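# Two-arm strap buckling around a rolled mat

## Task

Fasten the strap's buckle so that the strap is closed in a loop encircling the rolled-up mat.

## Robot and tools

Robot: two six-joint arms, left_arm and right_arm, each ending in a two-pad parallel gripper. Base positions in the scene frame: left_arm at (+0.035, +0.444, +0.013) m, right_arm at (-0.033, -0.388, +0.013) m, each turned very slightly about z (quat_wxyz about (1, 0, 0, -0.026) and (1, 0, 0, -0.028)). Keep the mat and strap on the table; anything that ends up on the floor is a failure. A loose object may occasionally get a small nudge from outside.

Frame: all hand positions, orientations and velocities are in the scene frame. Its origin sits at table-top height halfway between the two nominal bases; +x points out over the table, +z points up, and left_arm is on the +y side. Arm names do not match left or right in images. Printed hand poses may be a few cm off, more at long reach.

Gripper geometry: fingers point along the gripper's +z, pads close along its x axis. end_effector_position is the point midway between the pads; fingertips extend 17.5 mm past it. A block about 10 cm long sticks out from the wrist 3 axis toward the gripper's -y and rotates with it.

The 18-number row (used by execute_actions and move): one flat list covering both arms. First the left_arm's nine numbers, then the right_arm's nine. Each arm's nine: six absolute joint target angles in radians, in the order shoulder pan, shoulder lift, elbow, wrist 1, wrist 2, wrist 3; then gripper position, force_limit, speed, each scaled to [-1, 1]. Stated joint ranges: elbow -3.142 to 3.142, all other joints -6.283 to 6.283 (real ends may differ by 0.010). Targets well past a range end are refused; slightly past ones are clipped, and the result may say "joint sent to its limit". Gripper position is an absolute opening: +1 is 50 mm open, about -0.65 the pads meet, -1 means close until something blocks. force_limit maps -1/0/+1 to roughly 20/102/185 N per pad; speed maps -1/0/+1 to 20/85/150 mm/s; both begin at +1. Always resend the same three gripper numbers for an arm you mean to leave unchanged, since 0 is a real command. New force_limit or speed only apply once position changes by at least 0.01.

execute_actions: actions is a list of actions; each action is a table of up to 15 rows, one per 1/30 s control step; a shorter table repeats its last row to fill 15 steps. cameras optionally names cameras to return ("all", [] for none); by default images come only with an empty actions list, which also shows the fuller status.

move: target is one row or a list of up to 15 rows (whole list shares a 10 s budget). All joints are interpolated together, so hands travel on curves, with no collision avoidance. speed: rad/s for the joint with the farthest to go, 0.01 to 3.14, default 0.5; one value or one per target. blend: corner rounding in rad for lists, 0 = stop at each. stop_force: 3 to 120 N, ends an arm's path when its wrist sensor feels that much push against the motion; use a low speed when feeling for contact, and omit it when backing off a pressed surface. zero (only with stop_force): true re-zeroes before the move, false counts from the previous zero. blocking=false returns after about 0.5 s while the move continues; not allowed with stop_force. Result ends with a "move:" line: done, off_target, moving, held or fault, plus limits=held if steps were withheld.

wait: seconds 0 to 10; arms keep their last command. stop: brakes a running move (fingers continue). zoom_image: camera (cam_high, cam_low, cam_front, cam_over, cam_left_wrist, cam_right_wrist) and region [x0, y0, x1, y1] in pixels, origin top-left, at most 504 by 504; only cameras in the latest images. zero_wrist_force: arm = left_arm or right_arm, tares that sensor. finished_scene: scene = number of the current scene; ends it irreversibly, so call only when the strap is buckled and stays so untouched.

Results: Joint positions, Joint velocities (may read "within noise"), Joint targets (current drive goals), Joint torques (noisy, include gravity, positive = increasing angle), Tool commands, each hand's end_effector_position (m), end_effector_quat_wxyz, velocities, Wrist force/torque in the hand's own axes plus the peak since last shown, and motor temperatures. object_status: 0 moving, 1 blocked while opening, 2 blocked while closing (a real grip), 3 reached target or pads met (usually nothing held). Opening in mm is about (250 - position_measured) x 0.202. "joint command not followed" means the inter-arm clearance check altered that arm's targets.

Motion limits: joint targets move at most 3.14 rad/s, at most 0.651 rad from the measured angle per step, and hand speed is capped at 4 m/s. Response lags 0.09 to 0.22 s and fast moves may overshoot; a big move may still be finishing when the result arrives.

Avoid: outside force of about 150 N on an arm or contact torque at a joint's limit (135 N m for shoulder and elbow joints, 25.2 N m for wrists) causes a 10 s arm stop; wrists can only push about 11 N m extra. Arms are stiff, so targets slightly beyond a firm contact can fault. Do not let the arms or grippers press or bump into each other, and never grip the other arm's fingers. No slams, drops or releasing moving parts. Motors heat when holding loads, stretching out or straining; MOTOR HOT appears at 70 °C and the arm brakes for 30 s or more at 85 °C.

Each tool is called after "Emit:" in YAML: its name, and indented under it one key for each argument.

## Session

Emit:
execute_actions:
  actions: []

Scene clock: 0.00 s.
left_arm: end_effector_position=(+0.8428, +0.2902, +0.1138) position_measured=3 object_status=3 end_effector_quat_wxyz=(+0.025, +0.985, +0.112, +0.126) | right_arm: end_effector_position=(+0.5677, -0.4365, +0.3374) position_measured=3 object_status=3 end_effector_quat_wxyz=(+0.049, +0.980, -0.079, +0.176)
Joint positions: left_arm=[-0.322 -0.834 1.227 -2.21 -1.497 0.98] | right_arm=[3.428 -1.6 -1.673 -1.127 1.371 1.929]
Joint velocities: within noise
Joint torques (N m): no reading
Motor temperatures (°C): left_arm=[29 37 36 34 39 35] | right_arm=[44 40 26 30 49 43]
Wrist force (N): no reading
Wrist torque (N m): no reading
Wrist force, peak (N): no reading
Joint targets: left_arm=[-0.322 -0.834 1.227 -2.210 -1.497 0.980] | right_arm=[3.428 -1.600 -1.673 -1.127 1.371 1.929]
Tool commands: left_gripper/position=+1.0 left_gripper/force_limit=+1.0 left_gripper/speed=+1.0 right_gripper/position=+1.0 right_gripper/force_limit=+1.0 right_gripper/speed=+1.0

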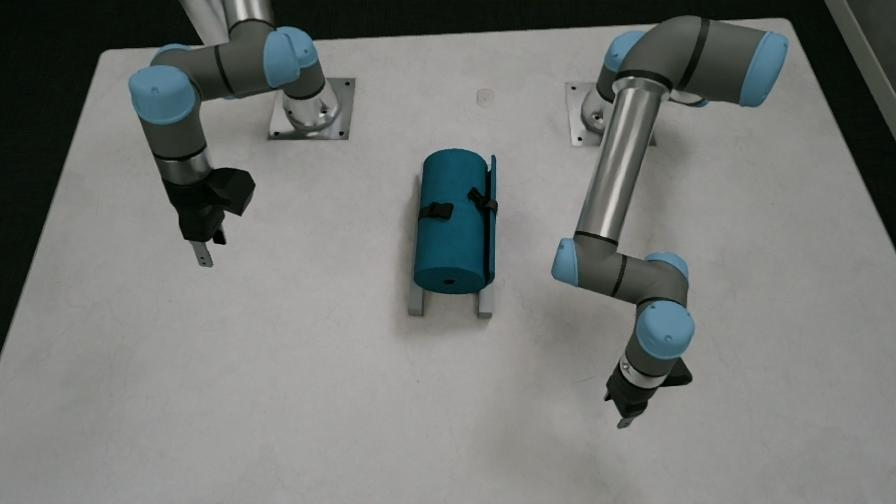

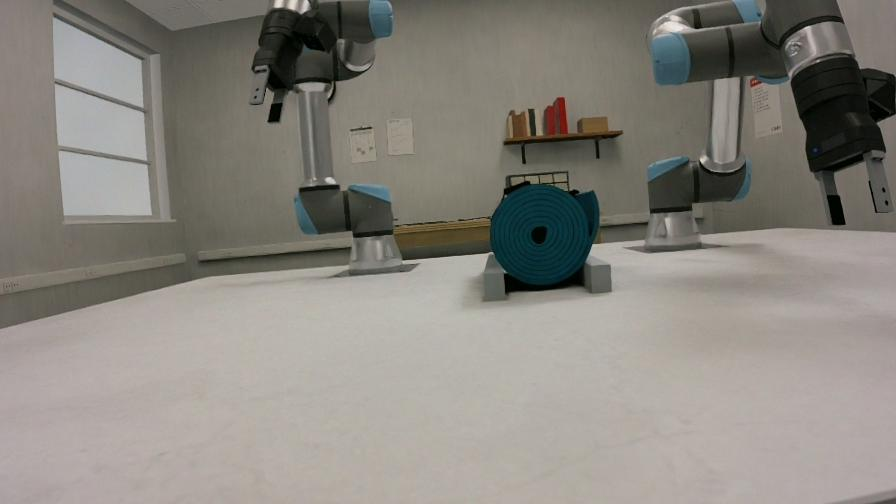

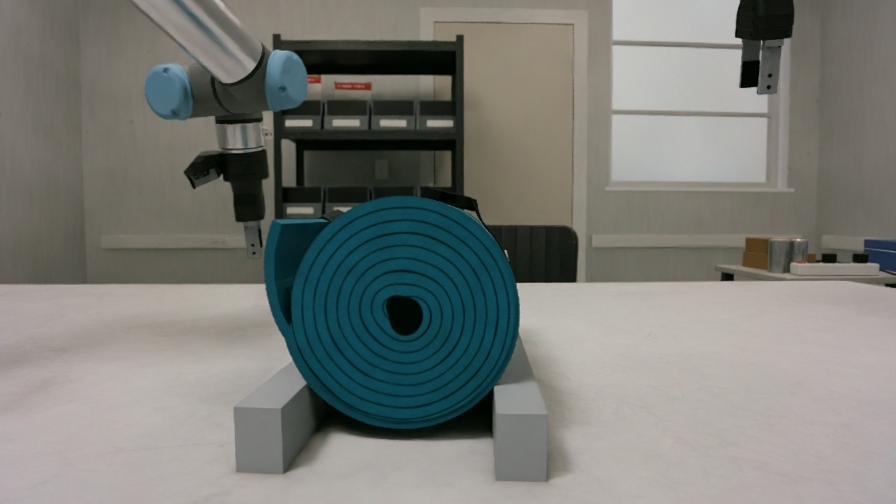

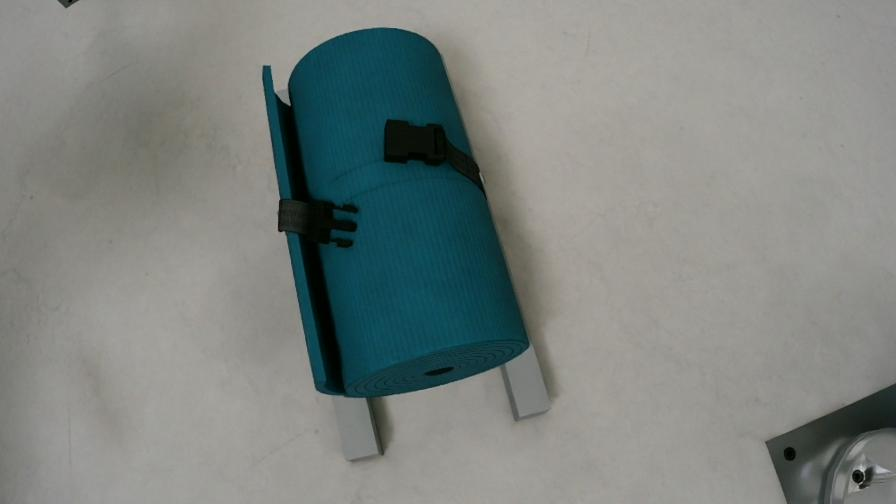

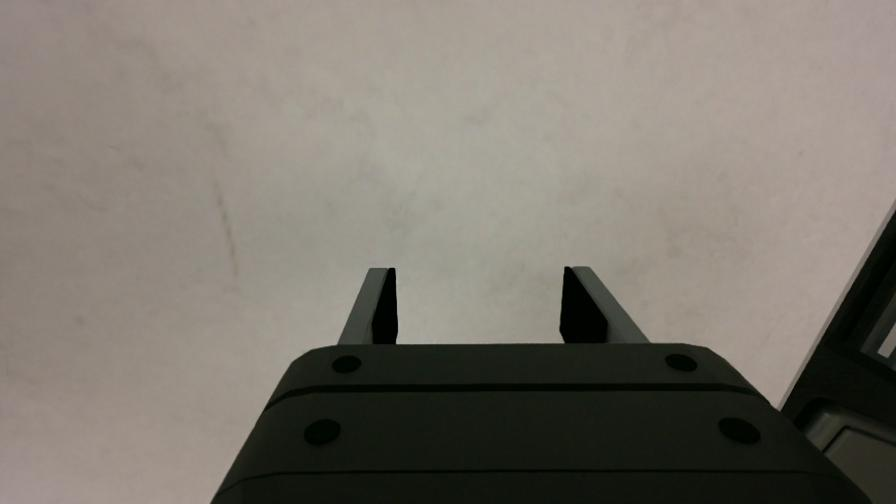

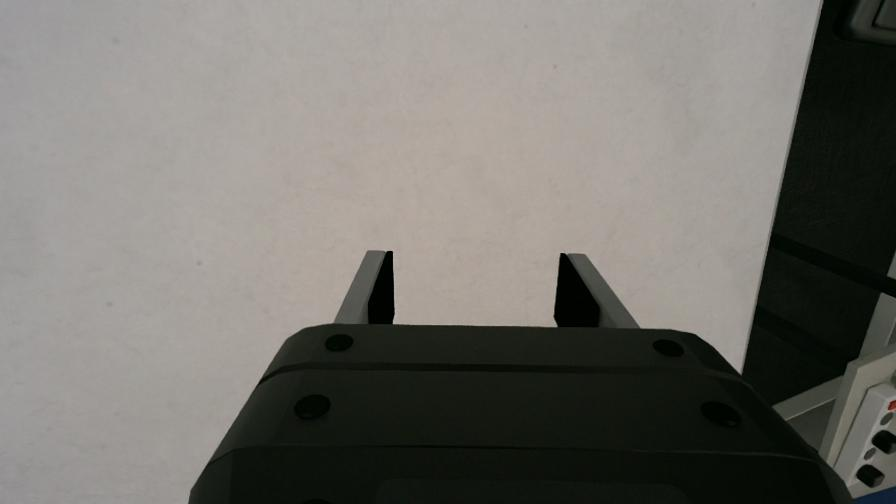

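Emit:
zoom_image:
  camera: "cam_over"
  region: [250, 90, 502, 270]

Emit:
zoom_image:
  camera: "cam_front"
  region: [230, 160, 550, 340]

Emit:
zoom_image:
  camera: "cam_low"
  region: [460, 160, 640, 310]

Emit:
zoom_image:
  camera: "cam_high"
  region: [380, 130, 530, 330]

Scaled by 2.000.

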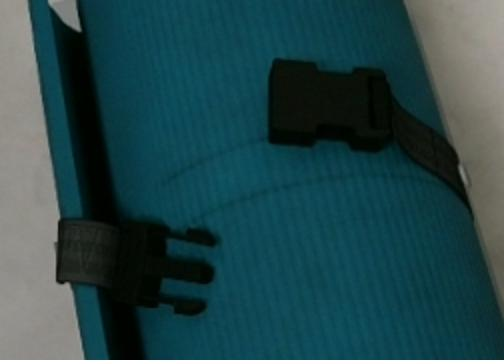

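Scaled by 1.575.

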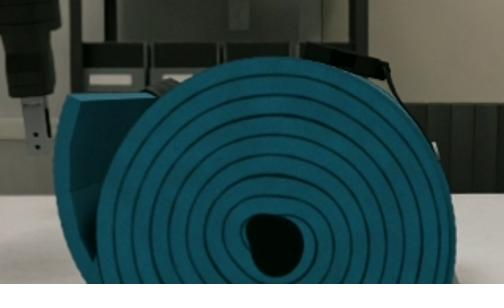

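Scaled by 2.800.

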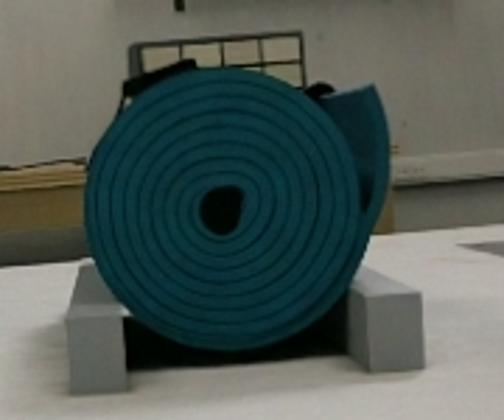

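Scaled by 2.520.

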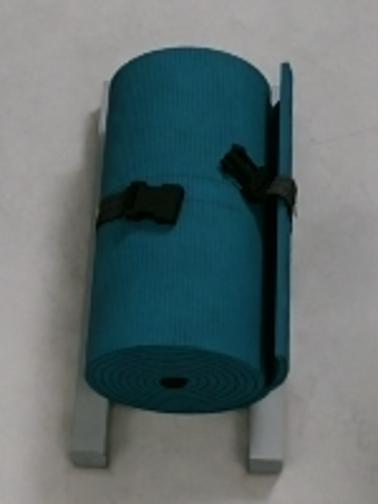

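Emit:
zoom_image:
  camera: "cam_high"
  region: [570, 340, 710, 440]

Emit:
zoom_image:
  camera: "cam_high"
  region: [150, 200, 270, 280]

Emit:
zoom_image:
  camera: "cam_high"
  region: [250, 60, 390, 160]

Emit:
zoom_image:
  camera: "cam_high"
  region: [550, 60, 690, 160]

Emit:
zoom_image:
  camera: "cam_over"
  region: [646, 362, 896, 504]

Emit:
zoom_image:
  camera: "cam_over"
  region: [0, 0, 140, 80]

Scaled by 3.600.

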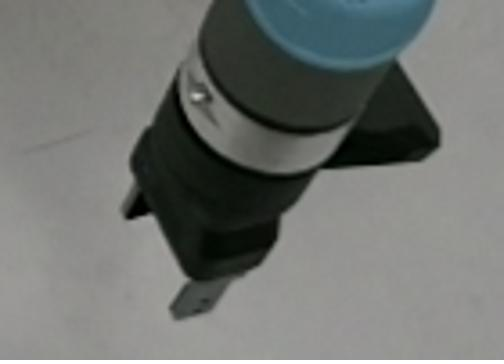

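Scaled by 4.200.

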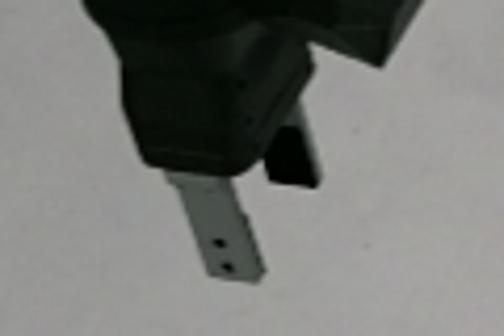

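Scaled by 3.600.

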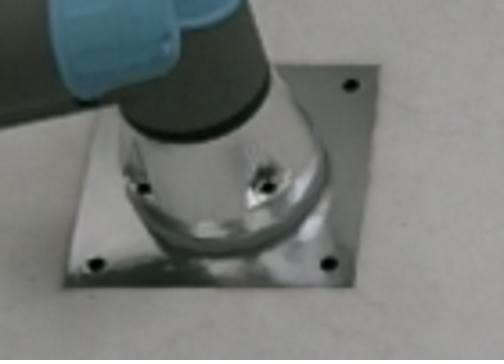

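Scaled by 3.600.

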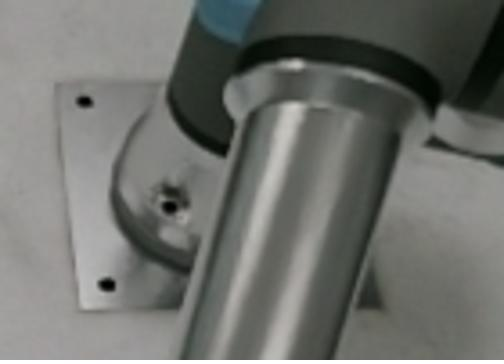

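Scaled by 2.016.

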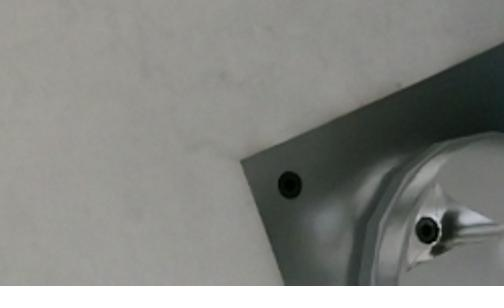

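Scaled by 3.600.

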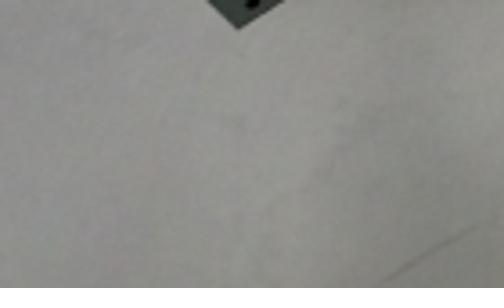

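Emit:
move:
  target: [-0.973, -1.590, 1.540, -1.521, -1.571, 0.636, 1, 1, 1, 4.072, -1.720, -1.360, -1.633, 1.571, -0.606, 1, 1, 1]
  speed: 0.9
  cameras: ["all"]

Scene clock: 224.63 s.
left_arm: end_effector_position=(+0.4000, +0.0997, +0.3606) position_measured=3 object_status=3 end_effector_quat_wxyz=(+0.000, +0.999, -0.045, +0.000) | right_arm: end_effector_position=(+0.4246, -0.0483, +0.3604) position_measured=3 object_status=3 end_effector_quat_wxyz=(+0.000, +0.046, +0.999, +0.000)
Joint positions: left_arm=[-0.973 -1.59 1.54 -1.521 -1.571 0.636] | right_arm=[4.072 -1.72 -1.36 -1.633 1.571 -0.606]
Joint torques (N m): left_arm=[6.44 -23.35 -32.32 -4.87 1.63 2.41] | right_arm=[-2.78 41.55 15.31 3.97 -2.88 -0.81]
Wrist force (N): left_arm=[-0.3 0.3 0.3] | right_arm=[0.0 0.4 -0.2]
Wrist torque (N m): left_arm=[0.07 0.02 0.02] | right_arm=[0.08 -0.08 0.15]
Wrist force, peak (N): left_arm=[0.9 -1.5 1.2] | right_arm=[0.8 1.7 -0.2]
Joint targets: left_arm=[-0.973 -1.590 1.540 -1.521 -1.571 0.636] | right_arm=[4.072 -1.720 -1.360 -1.633 1.571 -0.606]
move: done

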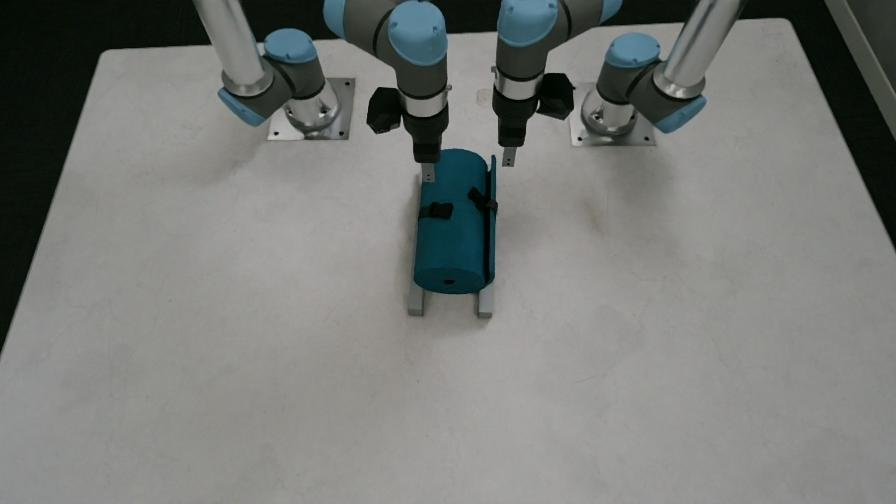

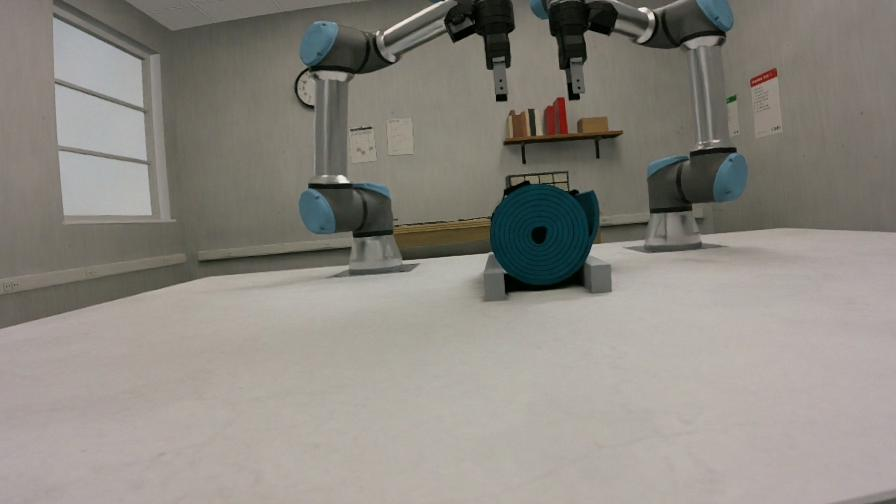

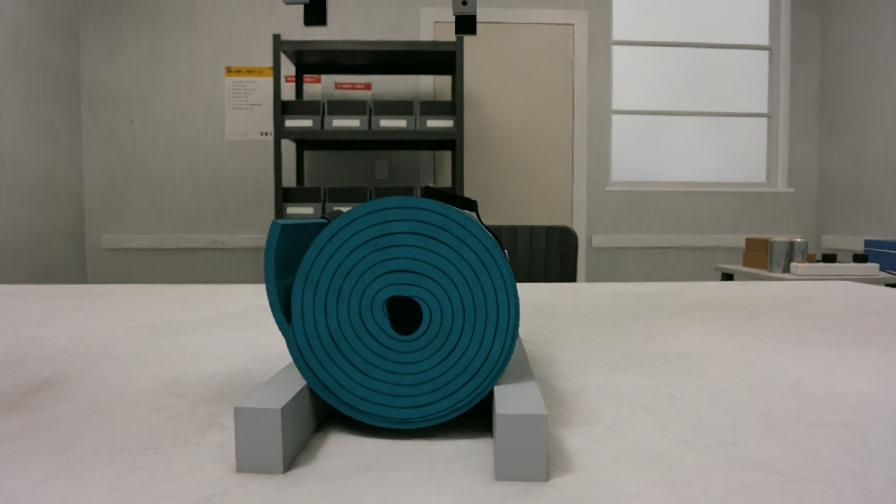

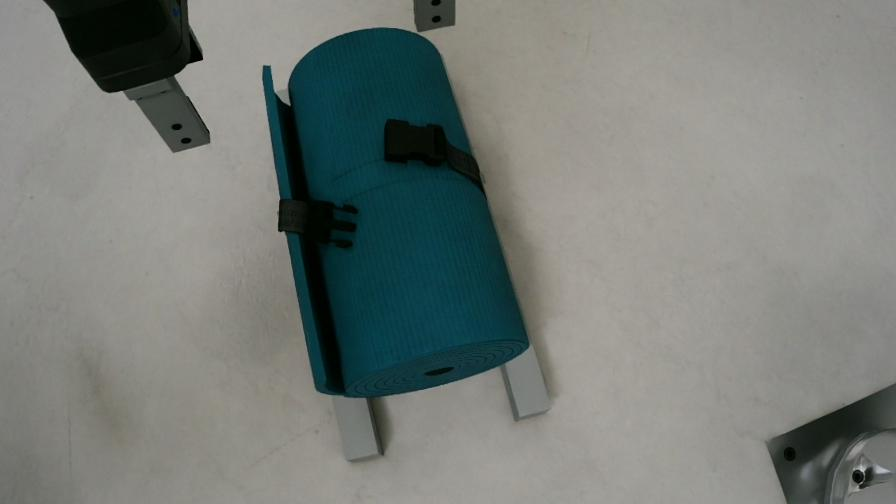

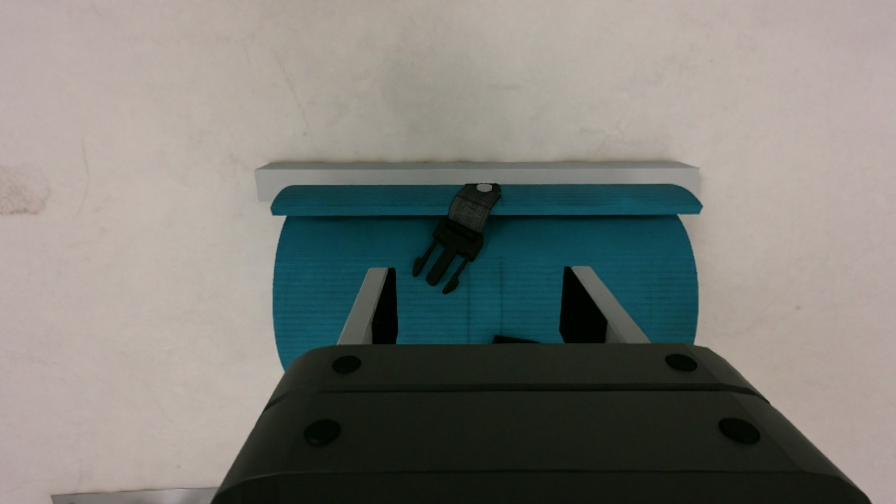

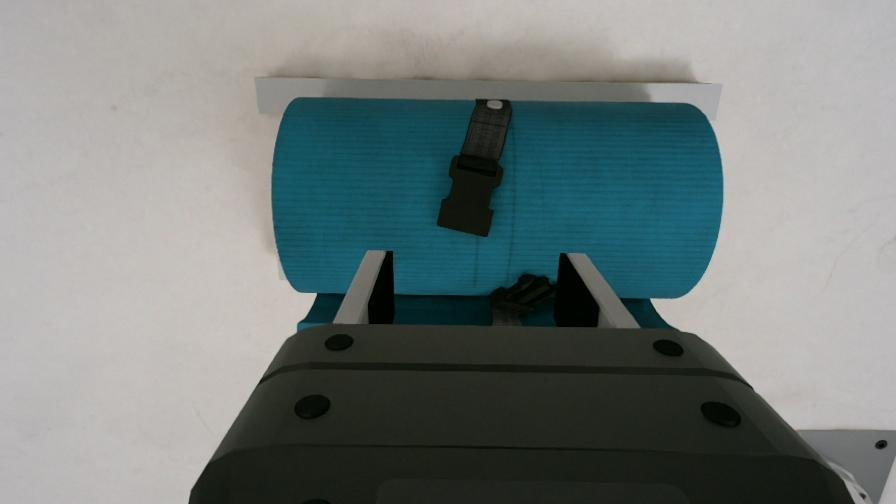

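Emit:
zoom_image:
  camera: "cam_right_wrist"
  region: [380, 80, 600, 340]

Emit:
zoom_image:
  camera: "cam_left_wrist"
  region: [380, 150, 600, 350]

Emit:
zoom_image:
  camera: "cam_front"
  region: [260, 170, 540, 290]

Emit:
zoom_image:
  camera: "cam_over"
  region: [260, 100, 500, 260]

Scaled by 1.938.

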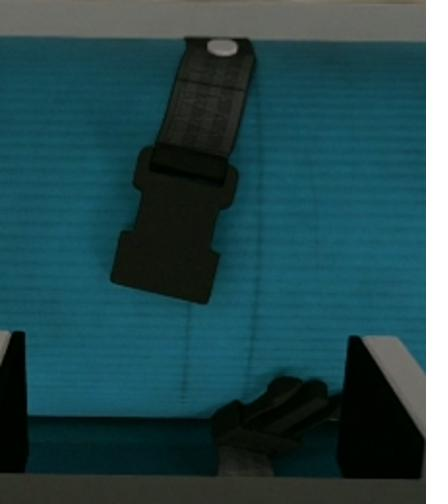

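Scaled by 2.291.

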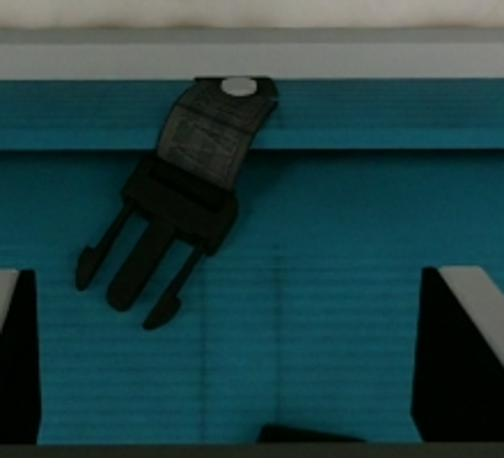

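Scaled by 1.800.

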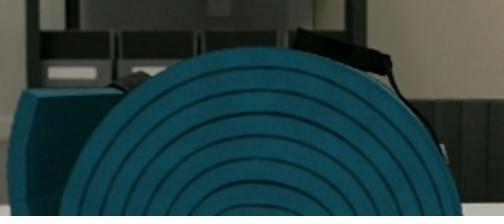

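Scaled by 2.100.

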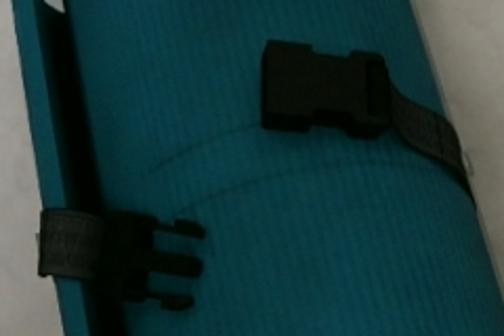

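Emit:
move:
  target: [-0.8025, -1.520, 1.7533, -1.9076, -1.9413, 1.2914, 1, 1, 1, 3.8327, -1.5232, -2.1031, -0.5391, 2.0218, -0.4801, 1, 1, 1]
  speed: 0.8
  cameras: ["all"]

Emit:
zoom_image:
  camera: "cam_right_wrist"
  region: [330, 60, 640, 340]

Emit:
zoom_image:
  camera: "cam_left_wrist"
  region: [330, 80, 640, 360]

Emit:
zoom_image:
  camera: "cam_over"
  region: [200, 60, 500, 270]

Emit:
zoom_image:
  camera: "cam_front"
  region: [200, 60, 650, 310]

Scene clock: 390.50 s.
left_arm: end_effector_position=(+0.4113, +0.0719, +0.2790) position_measured=3 object_status=3 end_effector_quat_wxyz=(+0.182, +0.939, -0.287, -0.056) | right_arm: end_effector_position=(+0.4082, -0.0881, +0.2698) position_measured=3 object_status=3 end_effector_quat_wxyz=(+0.008, +0.153, +0.928, +0.340)
Joint positions: left_arm=[-0.802 -1.52 1.753 -1.908 -1.941 1.291] | right_arm=[3.833 -1.523 -2.103 -0.539 2.022 -0.48]
Joint torques (N m): left_arm=[-8.82 -37.84 -31.35 -1.58 -0.09 -0.43] | right_arm=[3.29 10 17.93 5.24 -0.97 -1.14]
Wrist force (N): left_arm=[-0.1 -0.4 0.8] | right_arm=[-0.8 -0.2 0.4]
Wrist torque (N m): left_arm=[-0.05 0.03 -0.03] | right_arm=[-0.04 0.20 -0.31]
Wrist force, peak (N): left_arm=[0.0 -1.0 1.5] | right_arm=[-0.6 -1.9 0.1]
Joint targets: left_arm=[-0.802 -1.520 1.753 -1.908 -1.941 1.291] | right_arm=[3.833 -1.523 -2.103 -0.539 2.022 -0.480]
move: done

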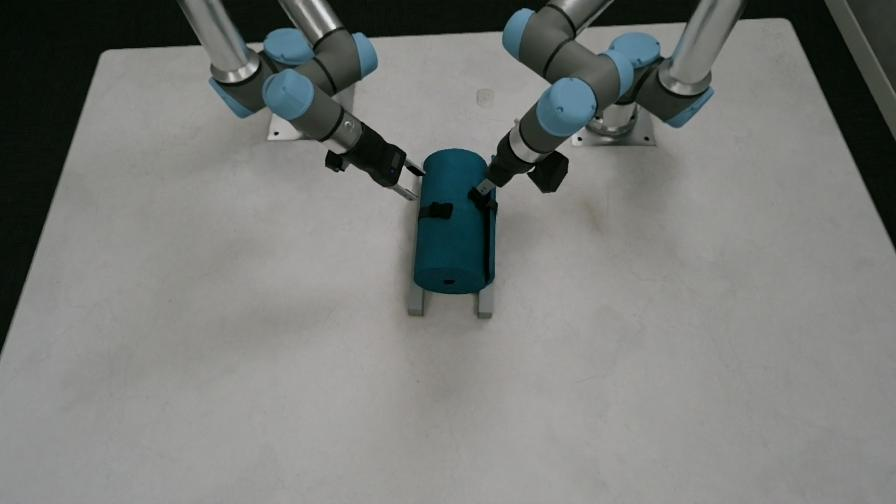

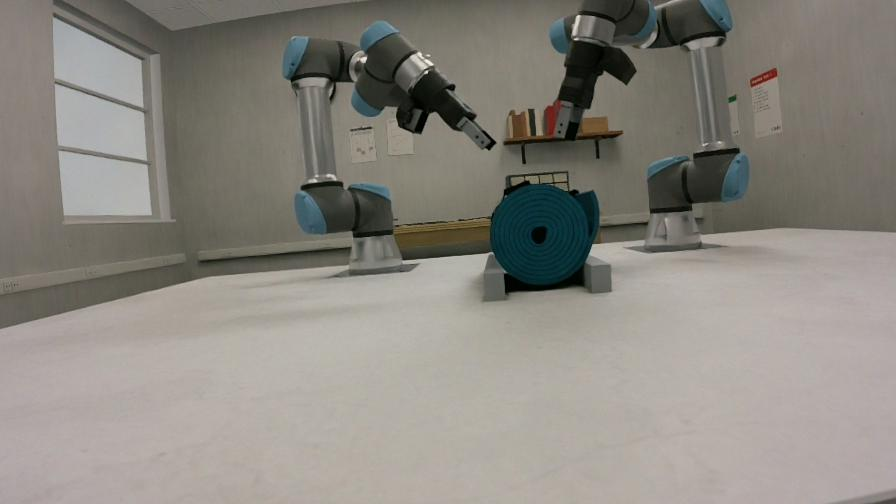

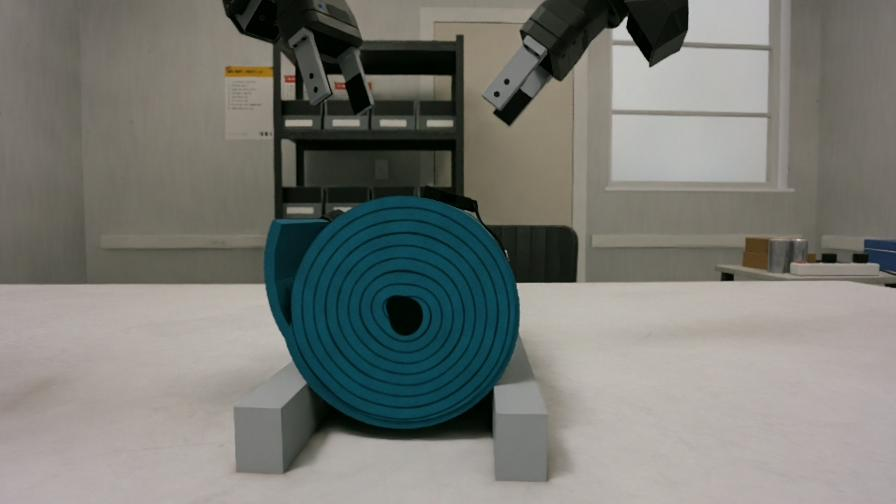

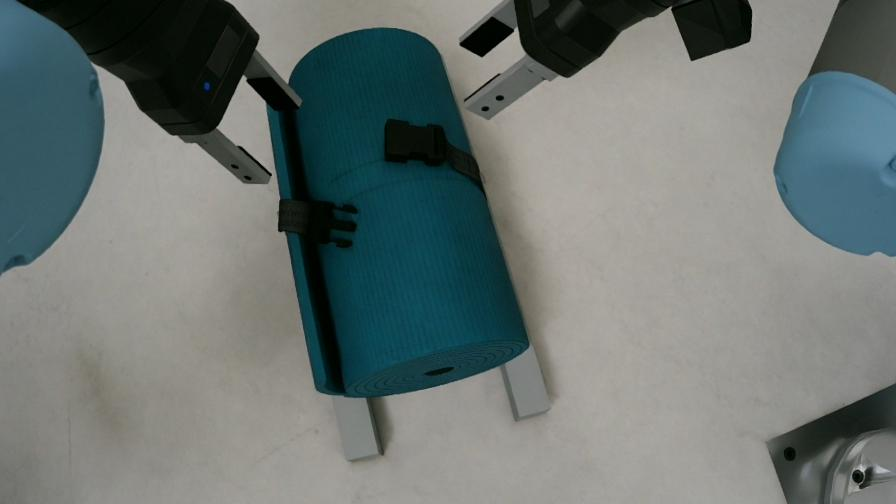

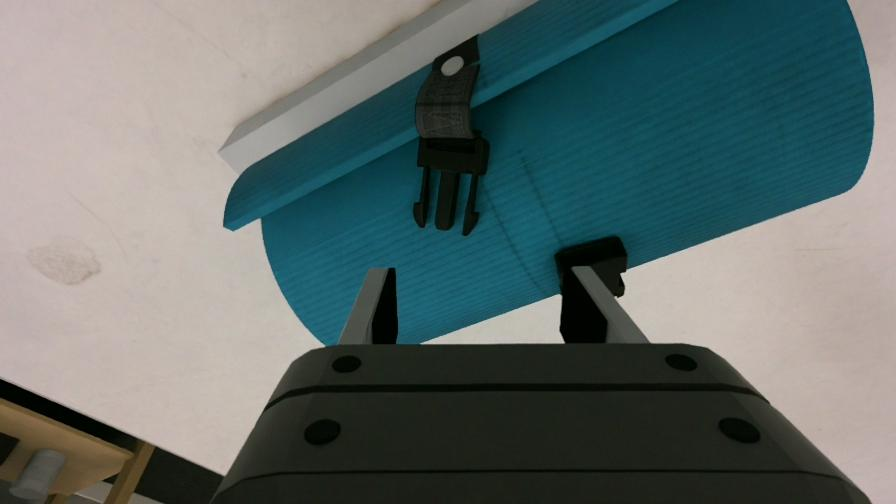

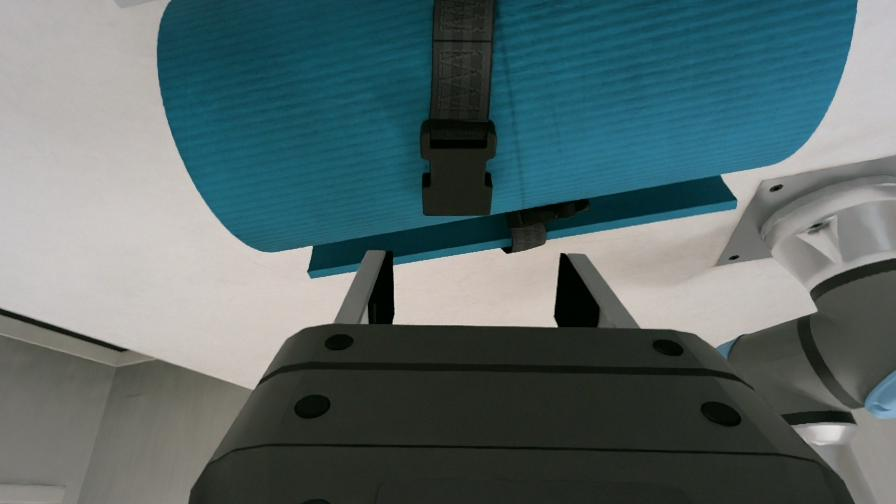

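Scaled by 1.626.

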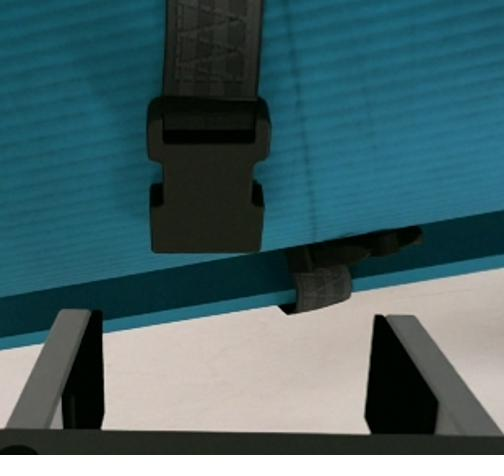

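Scaled by 1.626.

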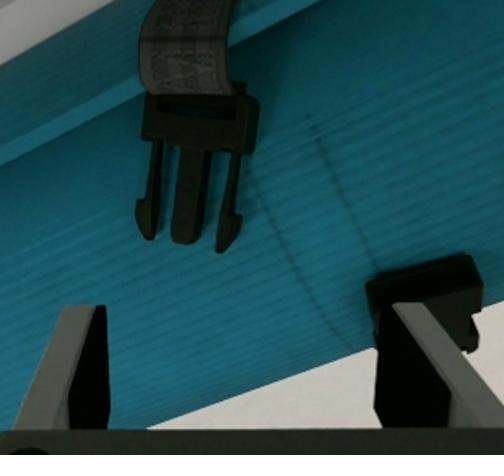

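Scaled by 1.680.

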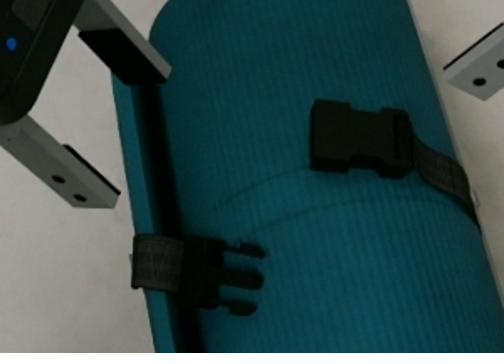

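Scaled by 1.120.

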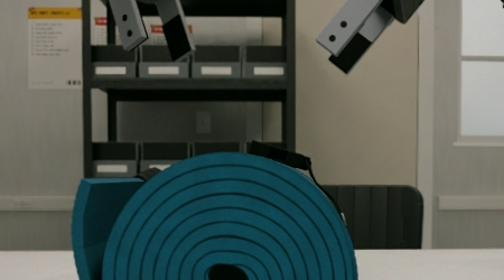

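Emit:
move:
  target: [-0.8144, -1.4955, 1.8660, -2.0494, -1.9401, 1.2786, 1, 1, 1, 3.8738, -1.6376, -2.1685, -0.3431, 2.0002, -0.4415, 1, 1, 1]
  speed: 0.3
  cameras: ["cam_right_wrist", "cam_left_wrist", "cam_over", "cam_front"]

Emit:
zoom_image:
  camera: "cam_right_wrist"
  region: [330, 60, 640, 340]

Emit:
zoom_image:
  camera: "cam_left_wrist"
  region: [330, 80, 640, 360]

Emit:
zoom_image:
  camera: "cam_over"
  region: [200, 60, 500, 270]

Emit:
zoom_image:
  camera: "cam_front"
  region: [230, 60, 580, 250]

Scene clock: 463.27 s.
left_arm: end_effector_position=(+0.4041, +0.0710, +0.2275) position_measured=3 object_status=3 end_effector_quat_wxyz=(+0.182, +0.939, -0.287, -0.056) | right_arm: end_effector_position=(+0.4095, -0.0654, +0.2113) position_measured=3 object_status=3 end_effector_quat_wxyz=(+0.008, +0.153, +0.928, +0.340)
Joint positions: left_arm=[-0.815 -1.495 1.866 -2.049 -1.94 1.278] | right_arm=[3.874 -1.638 -2.169 -0.343 2 -0.441]
Joint torques (N m): left_arm=[6.81 -40.09 -27.24 -1.49 0.59 1.41] | right_arm=[-7.27 28.81 29.24 4.37 3.5 -0.96]
Wrist force (N): left_arm=[-0.3 -0.7 0.8] | right_arm=[-0.9 0.4 0.4]
Wrist torque (N m): left_arm=[-0.08 0.06 -0.04] | right_arm=[0.03 0.24 -0.31]
Wrist force, peak (N): left_arm=[-0.5 -1.1 1.9] | right_arm=[-0.8 -0.6 1.8]
Joint targets: left_arm=[-0.814 -1.496 1.866 -2.049 -1.940 1.279] | right_arm=[3.874 -1.638 -2.169 -0.343 2.000 -0.442]
move: done
Images, in order (width x height): cam_front 896x504, cam_over 896x504, cam_left_wrist 896x504, cam_right_wrist 896x504.

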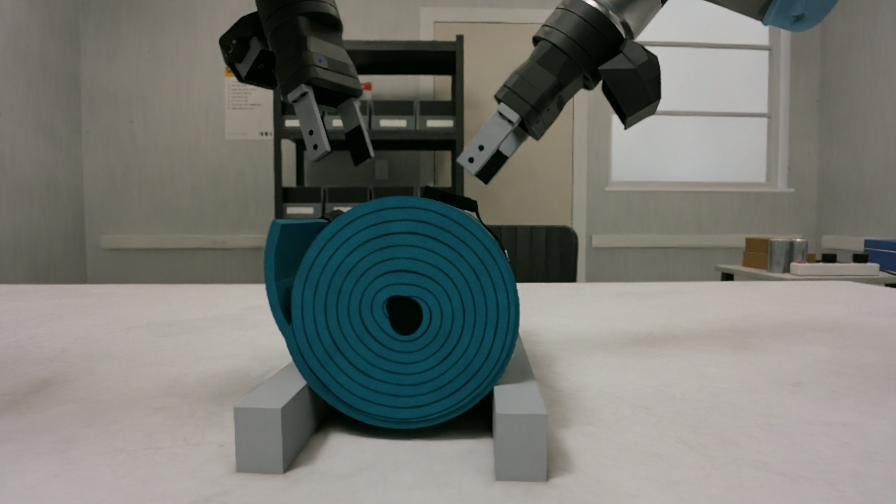

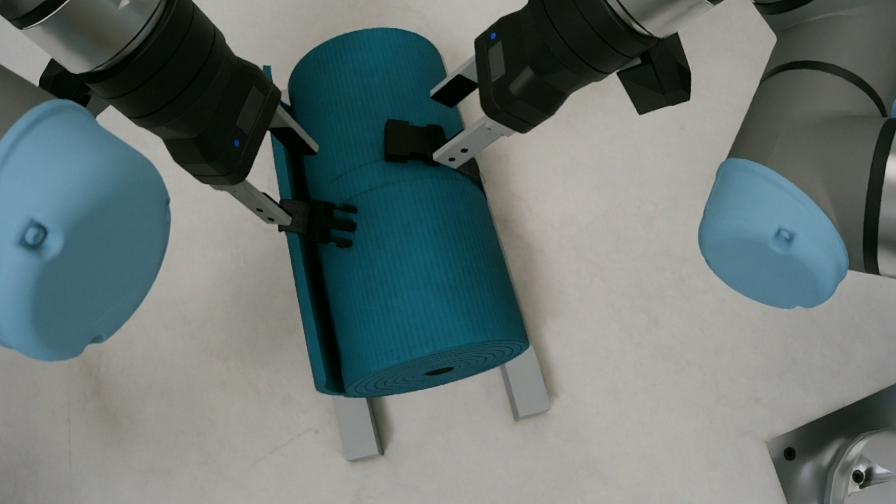

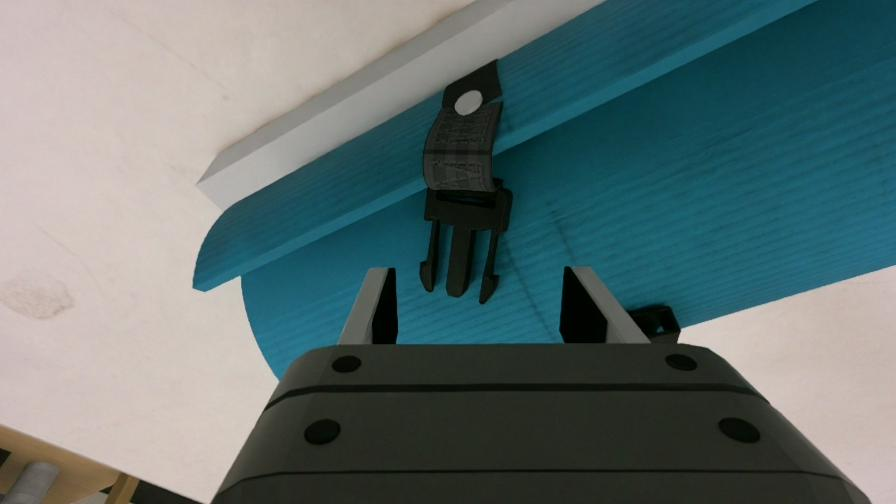

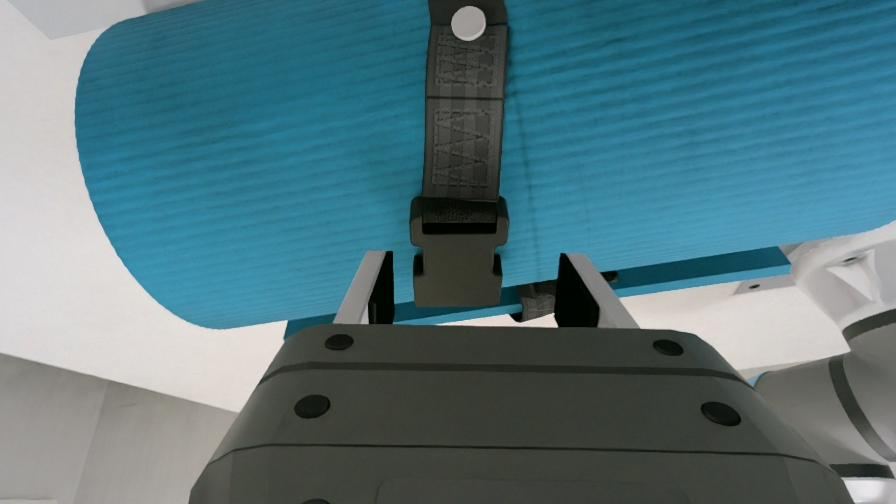

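Scaled by 1.626.

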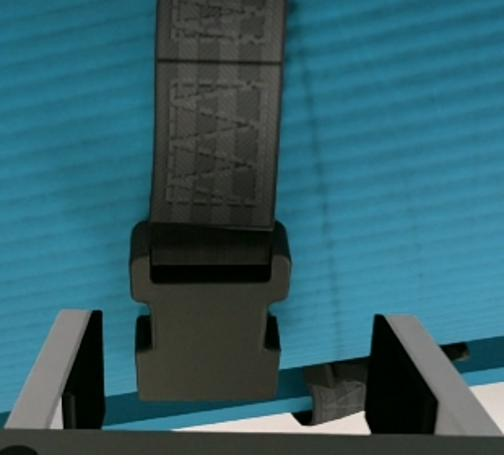

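Scaled by 1.626.

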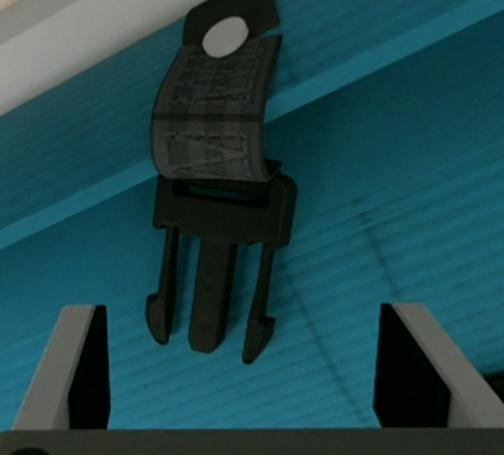

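Scaled by 1.680.

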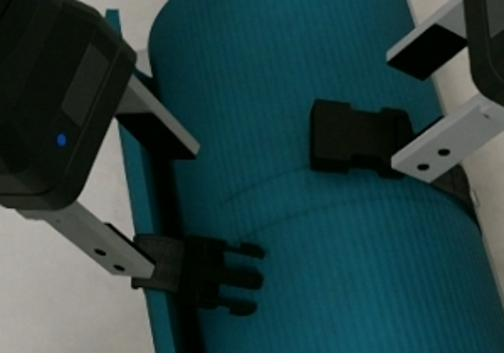

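Scaled by 1.440.

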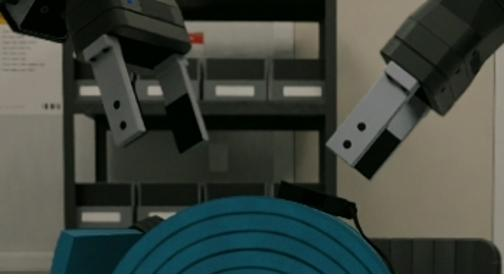

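Emit:
move:
  target: [-0.8144, -1.4955, 1.8660, -2.0494, -1.9401, 1.2786, 1, 1, 1, 3.8328, -1.6985, -2.2499, -0.1117, 2.0680, -0.4319, 1, 1, 1]
  speed: 0.3
  cameras: ["cam_right_wrist", "cam_low", "cam_front"]

Emit:
zoom_image:
  camera: "cam_right_wrist"
  region: [330, 60, 640, 340]

Emit:
zoom_image:
  camera: "cam_low"
  region: [480, 165, 620, 245]

Emit:
zoom_image:
  camera: "cam_front"
  region: [250, 140, 550, 290]

Scene clock: 561.30 s.
left_arm: end_effector_position=(+0.4041, +0.0711, +0.2275) position_measured=3 object_status=3 end_effector_quat_wxyz=(+0.183, +0.939, -0.287, -0.056) | right_arm: end_effector_position=(+0.4096, -0.0738, +0.1929) position_measured=3 object_status=3 end_effector_quat_wxyz=(+0.015, +0.153, +0.909, +0.388)
Joint positions: left_arm=[-0.814 -1.496 1.866 -2.049 -1.94 1.279] | right_arm=[3.833 -1.699 -2.25 -0.112 2.068 -0.432]
Joint torques (N m): left_arm=[9.65 -39.01 -20.32 -4.95 -2.16 2.24] | right_arm=[5.72 34.17 26.95 4.39 -1.95 -0.54]
Wrist force (N): left_arm=[0.1 -0.4 0.8] | right_arm=[-1.1 -0.1 0.3]
Wrist torque (N m): left_arm=[-0.04 0.00 -0.04] | right_arm=[-0.03 0.29 -0.35]
Wrist force, peak (N): left_arm=[-0.1 -0.8 0.9] | right_arm=[-0.8 1.7 -0.5]
Joint targets: left_arm=[-0.814 -1.496 1.866 -2.049 -1.940 1.279] | right_arm=[3.833 -1.698 -2.250 -0.112 2.068 -0.432]
move: done
Images, in order (width x height): cam_low 896x504, cam_front 896x504, cam_right_wrist 896x504.

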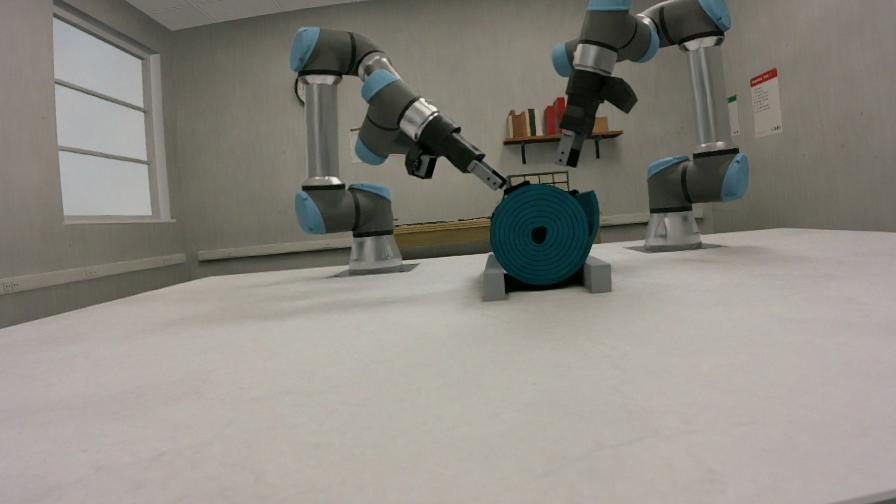

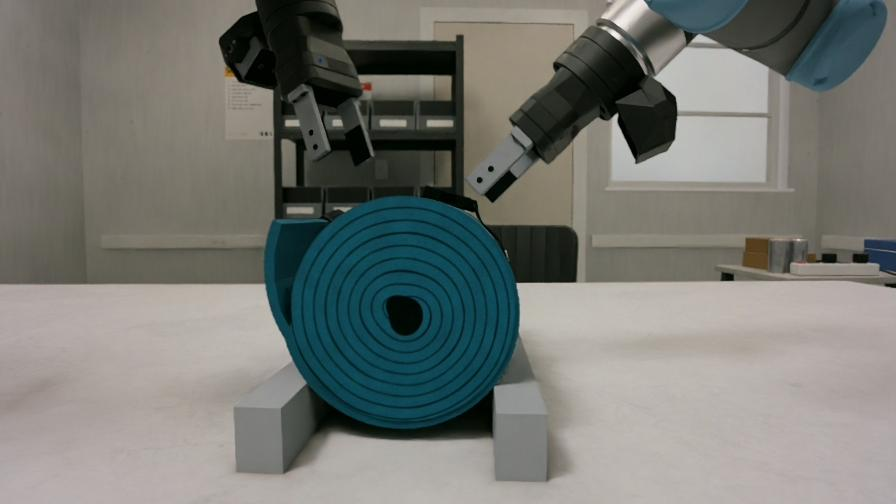

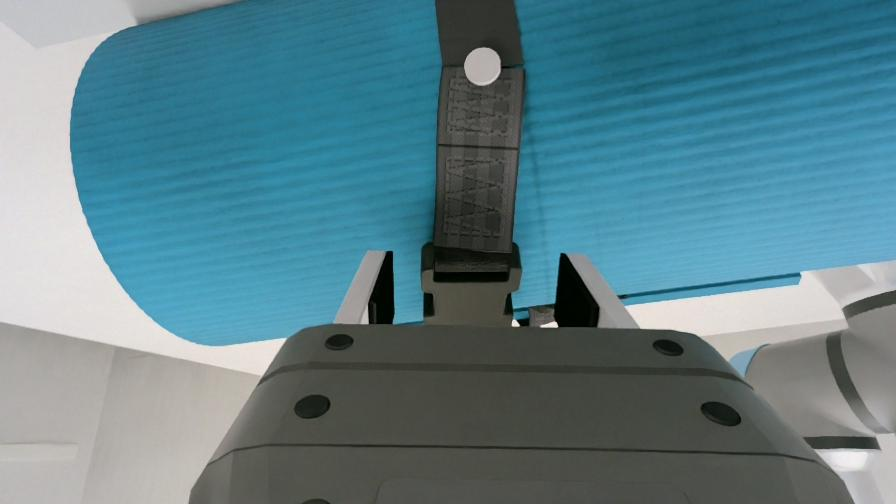

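Scaled by 1.626.

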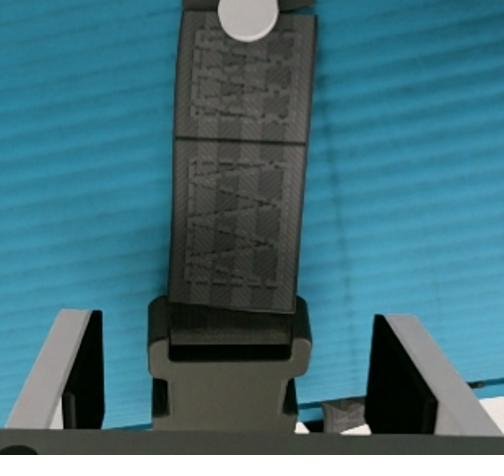

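Scaled by 3.600.

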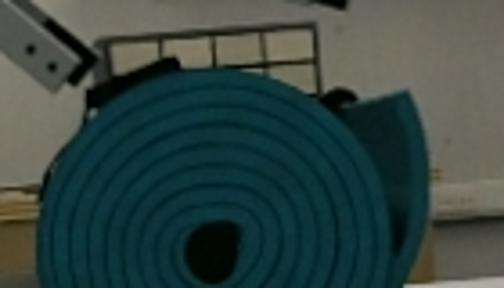

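Scaled by 1.680.

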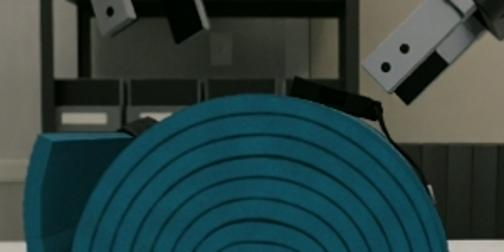

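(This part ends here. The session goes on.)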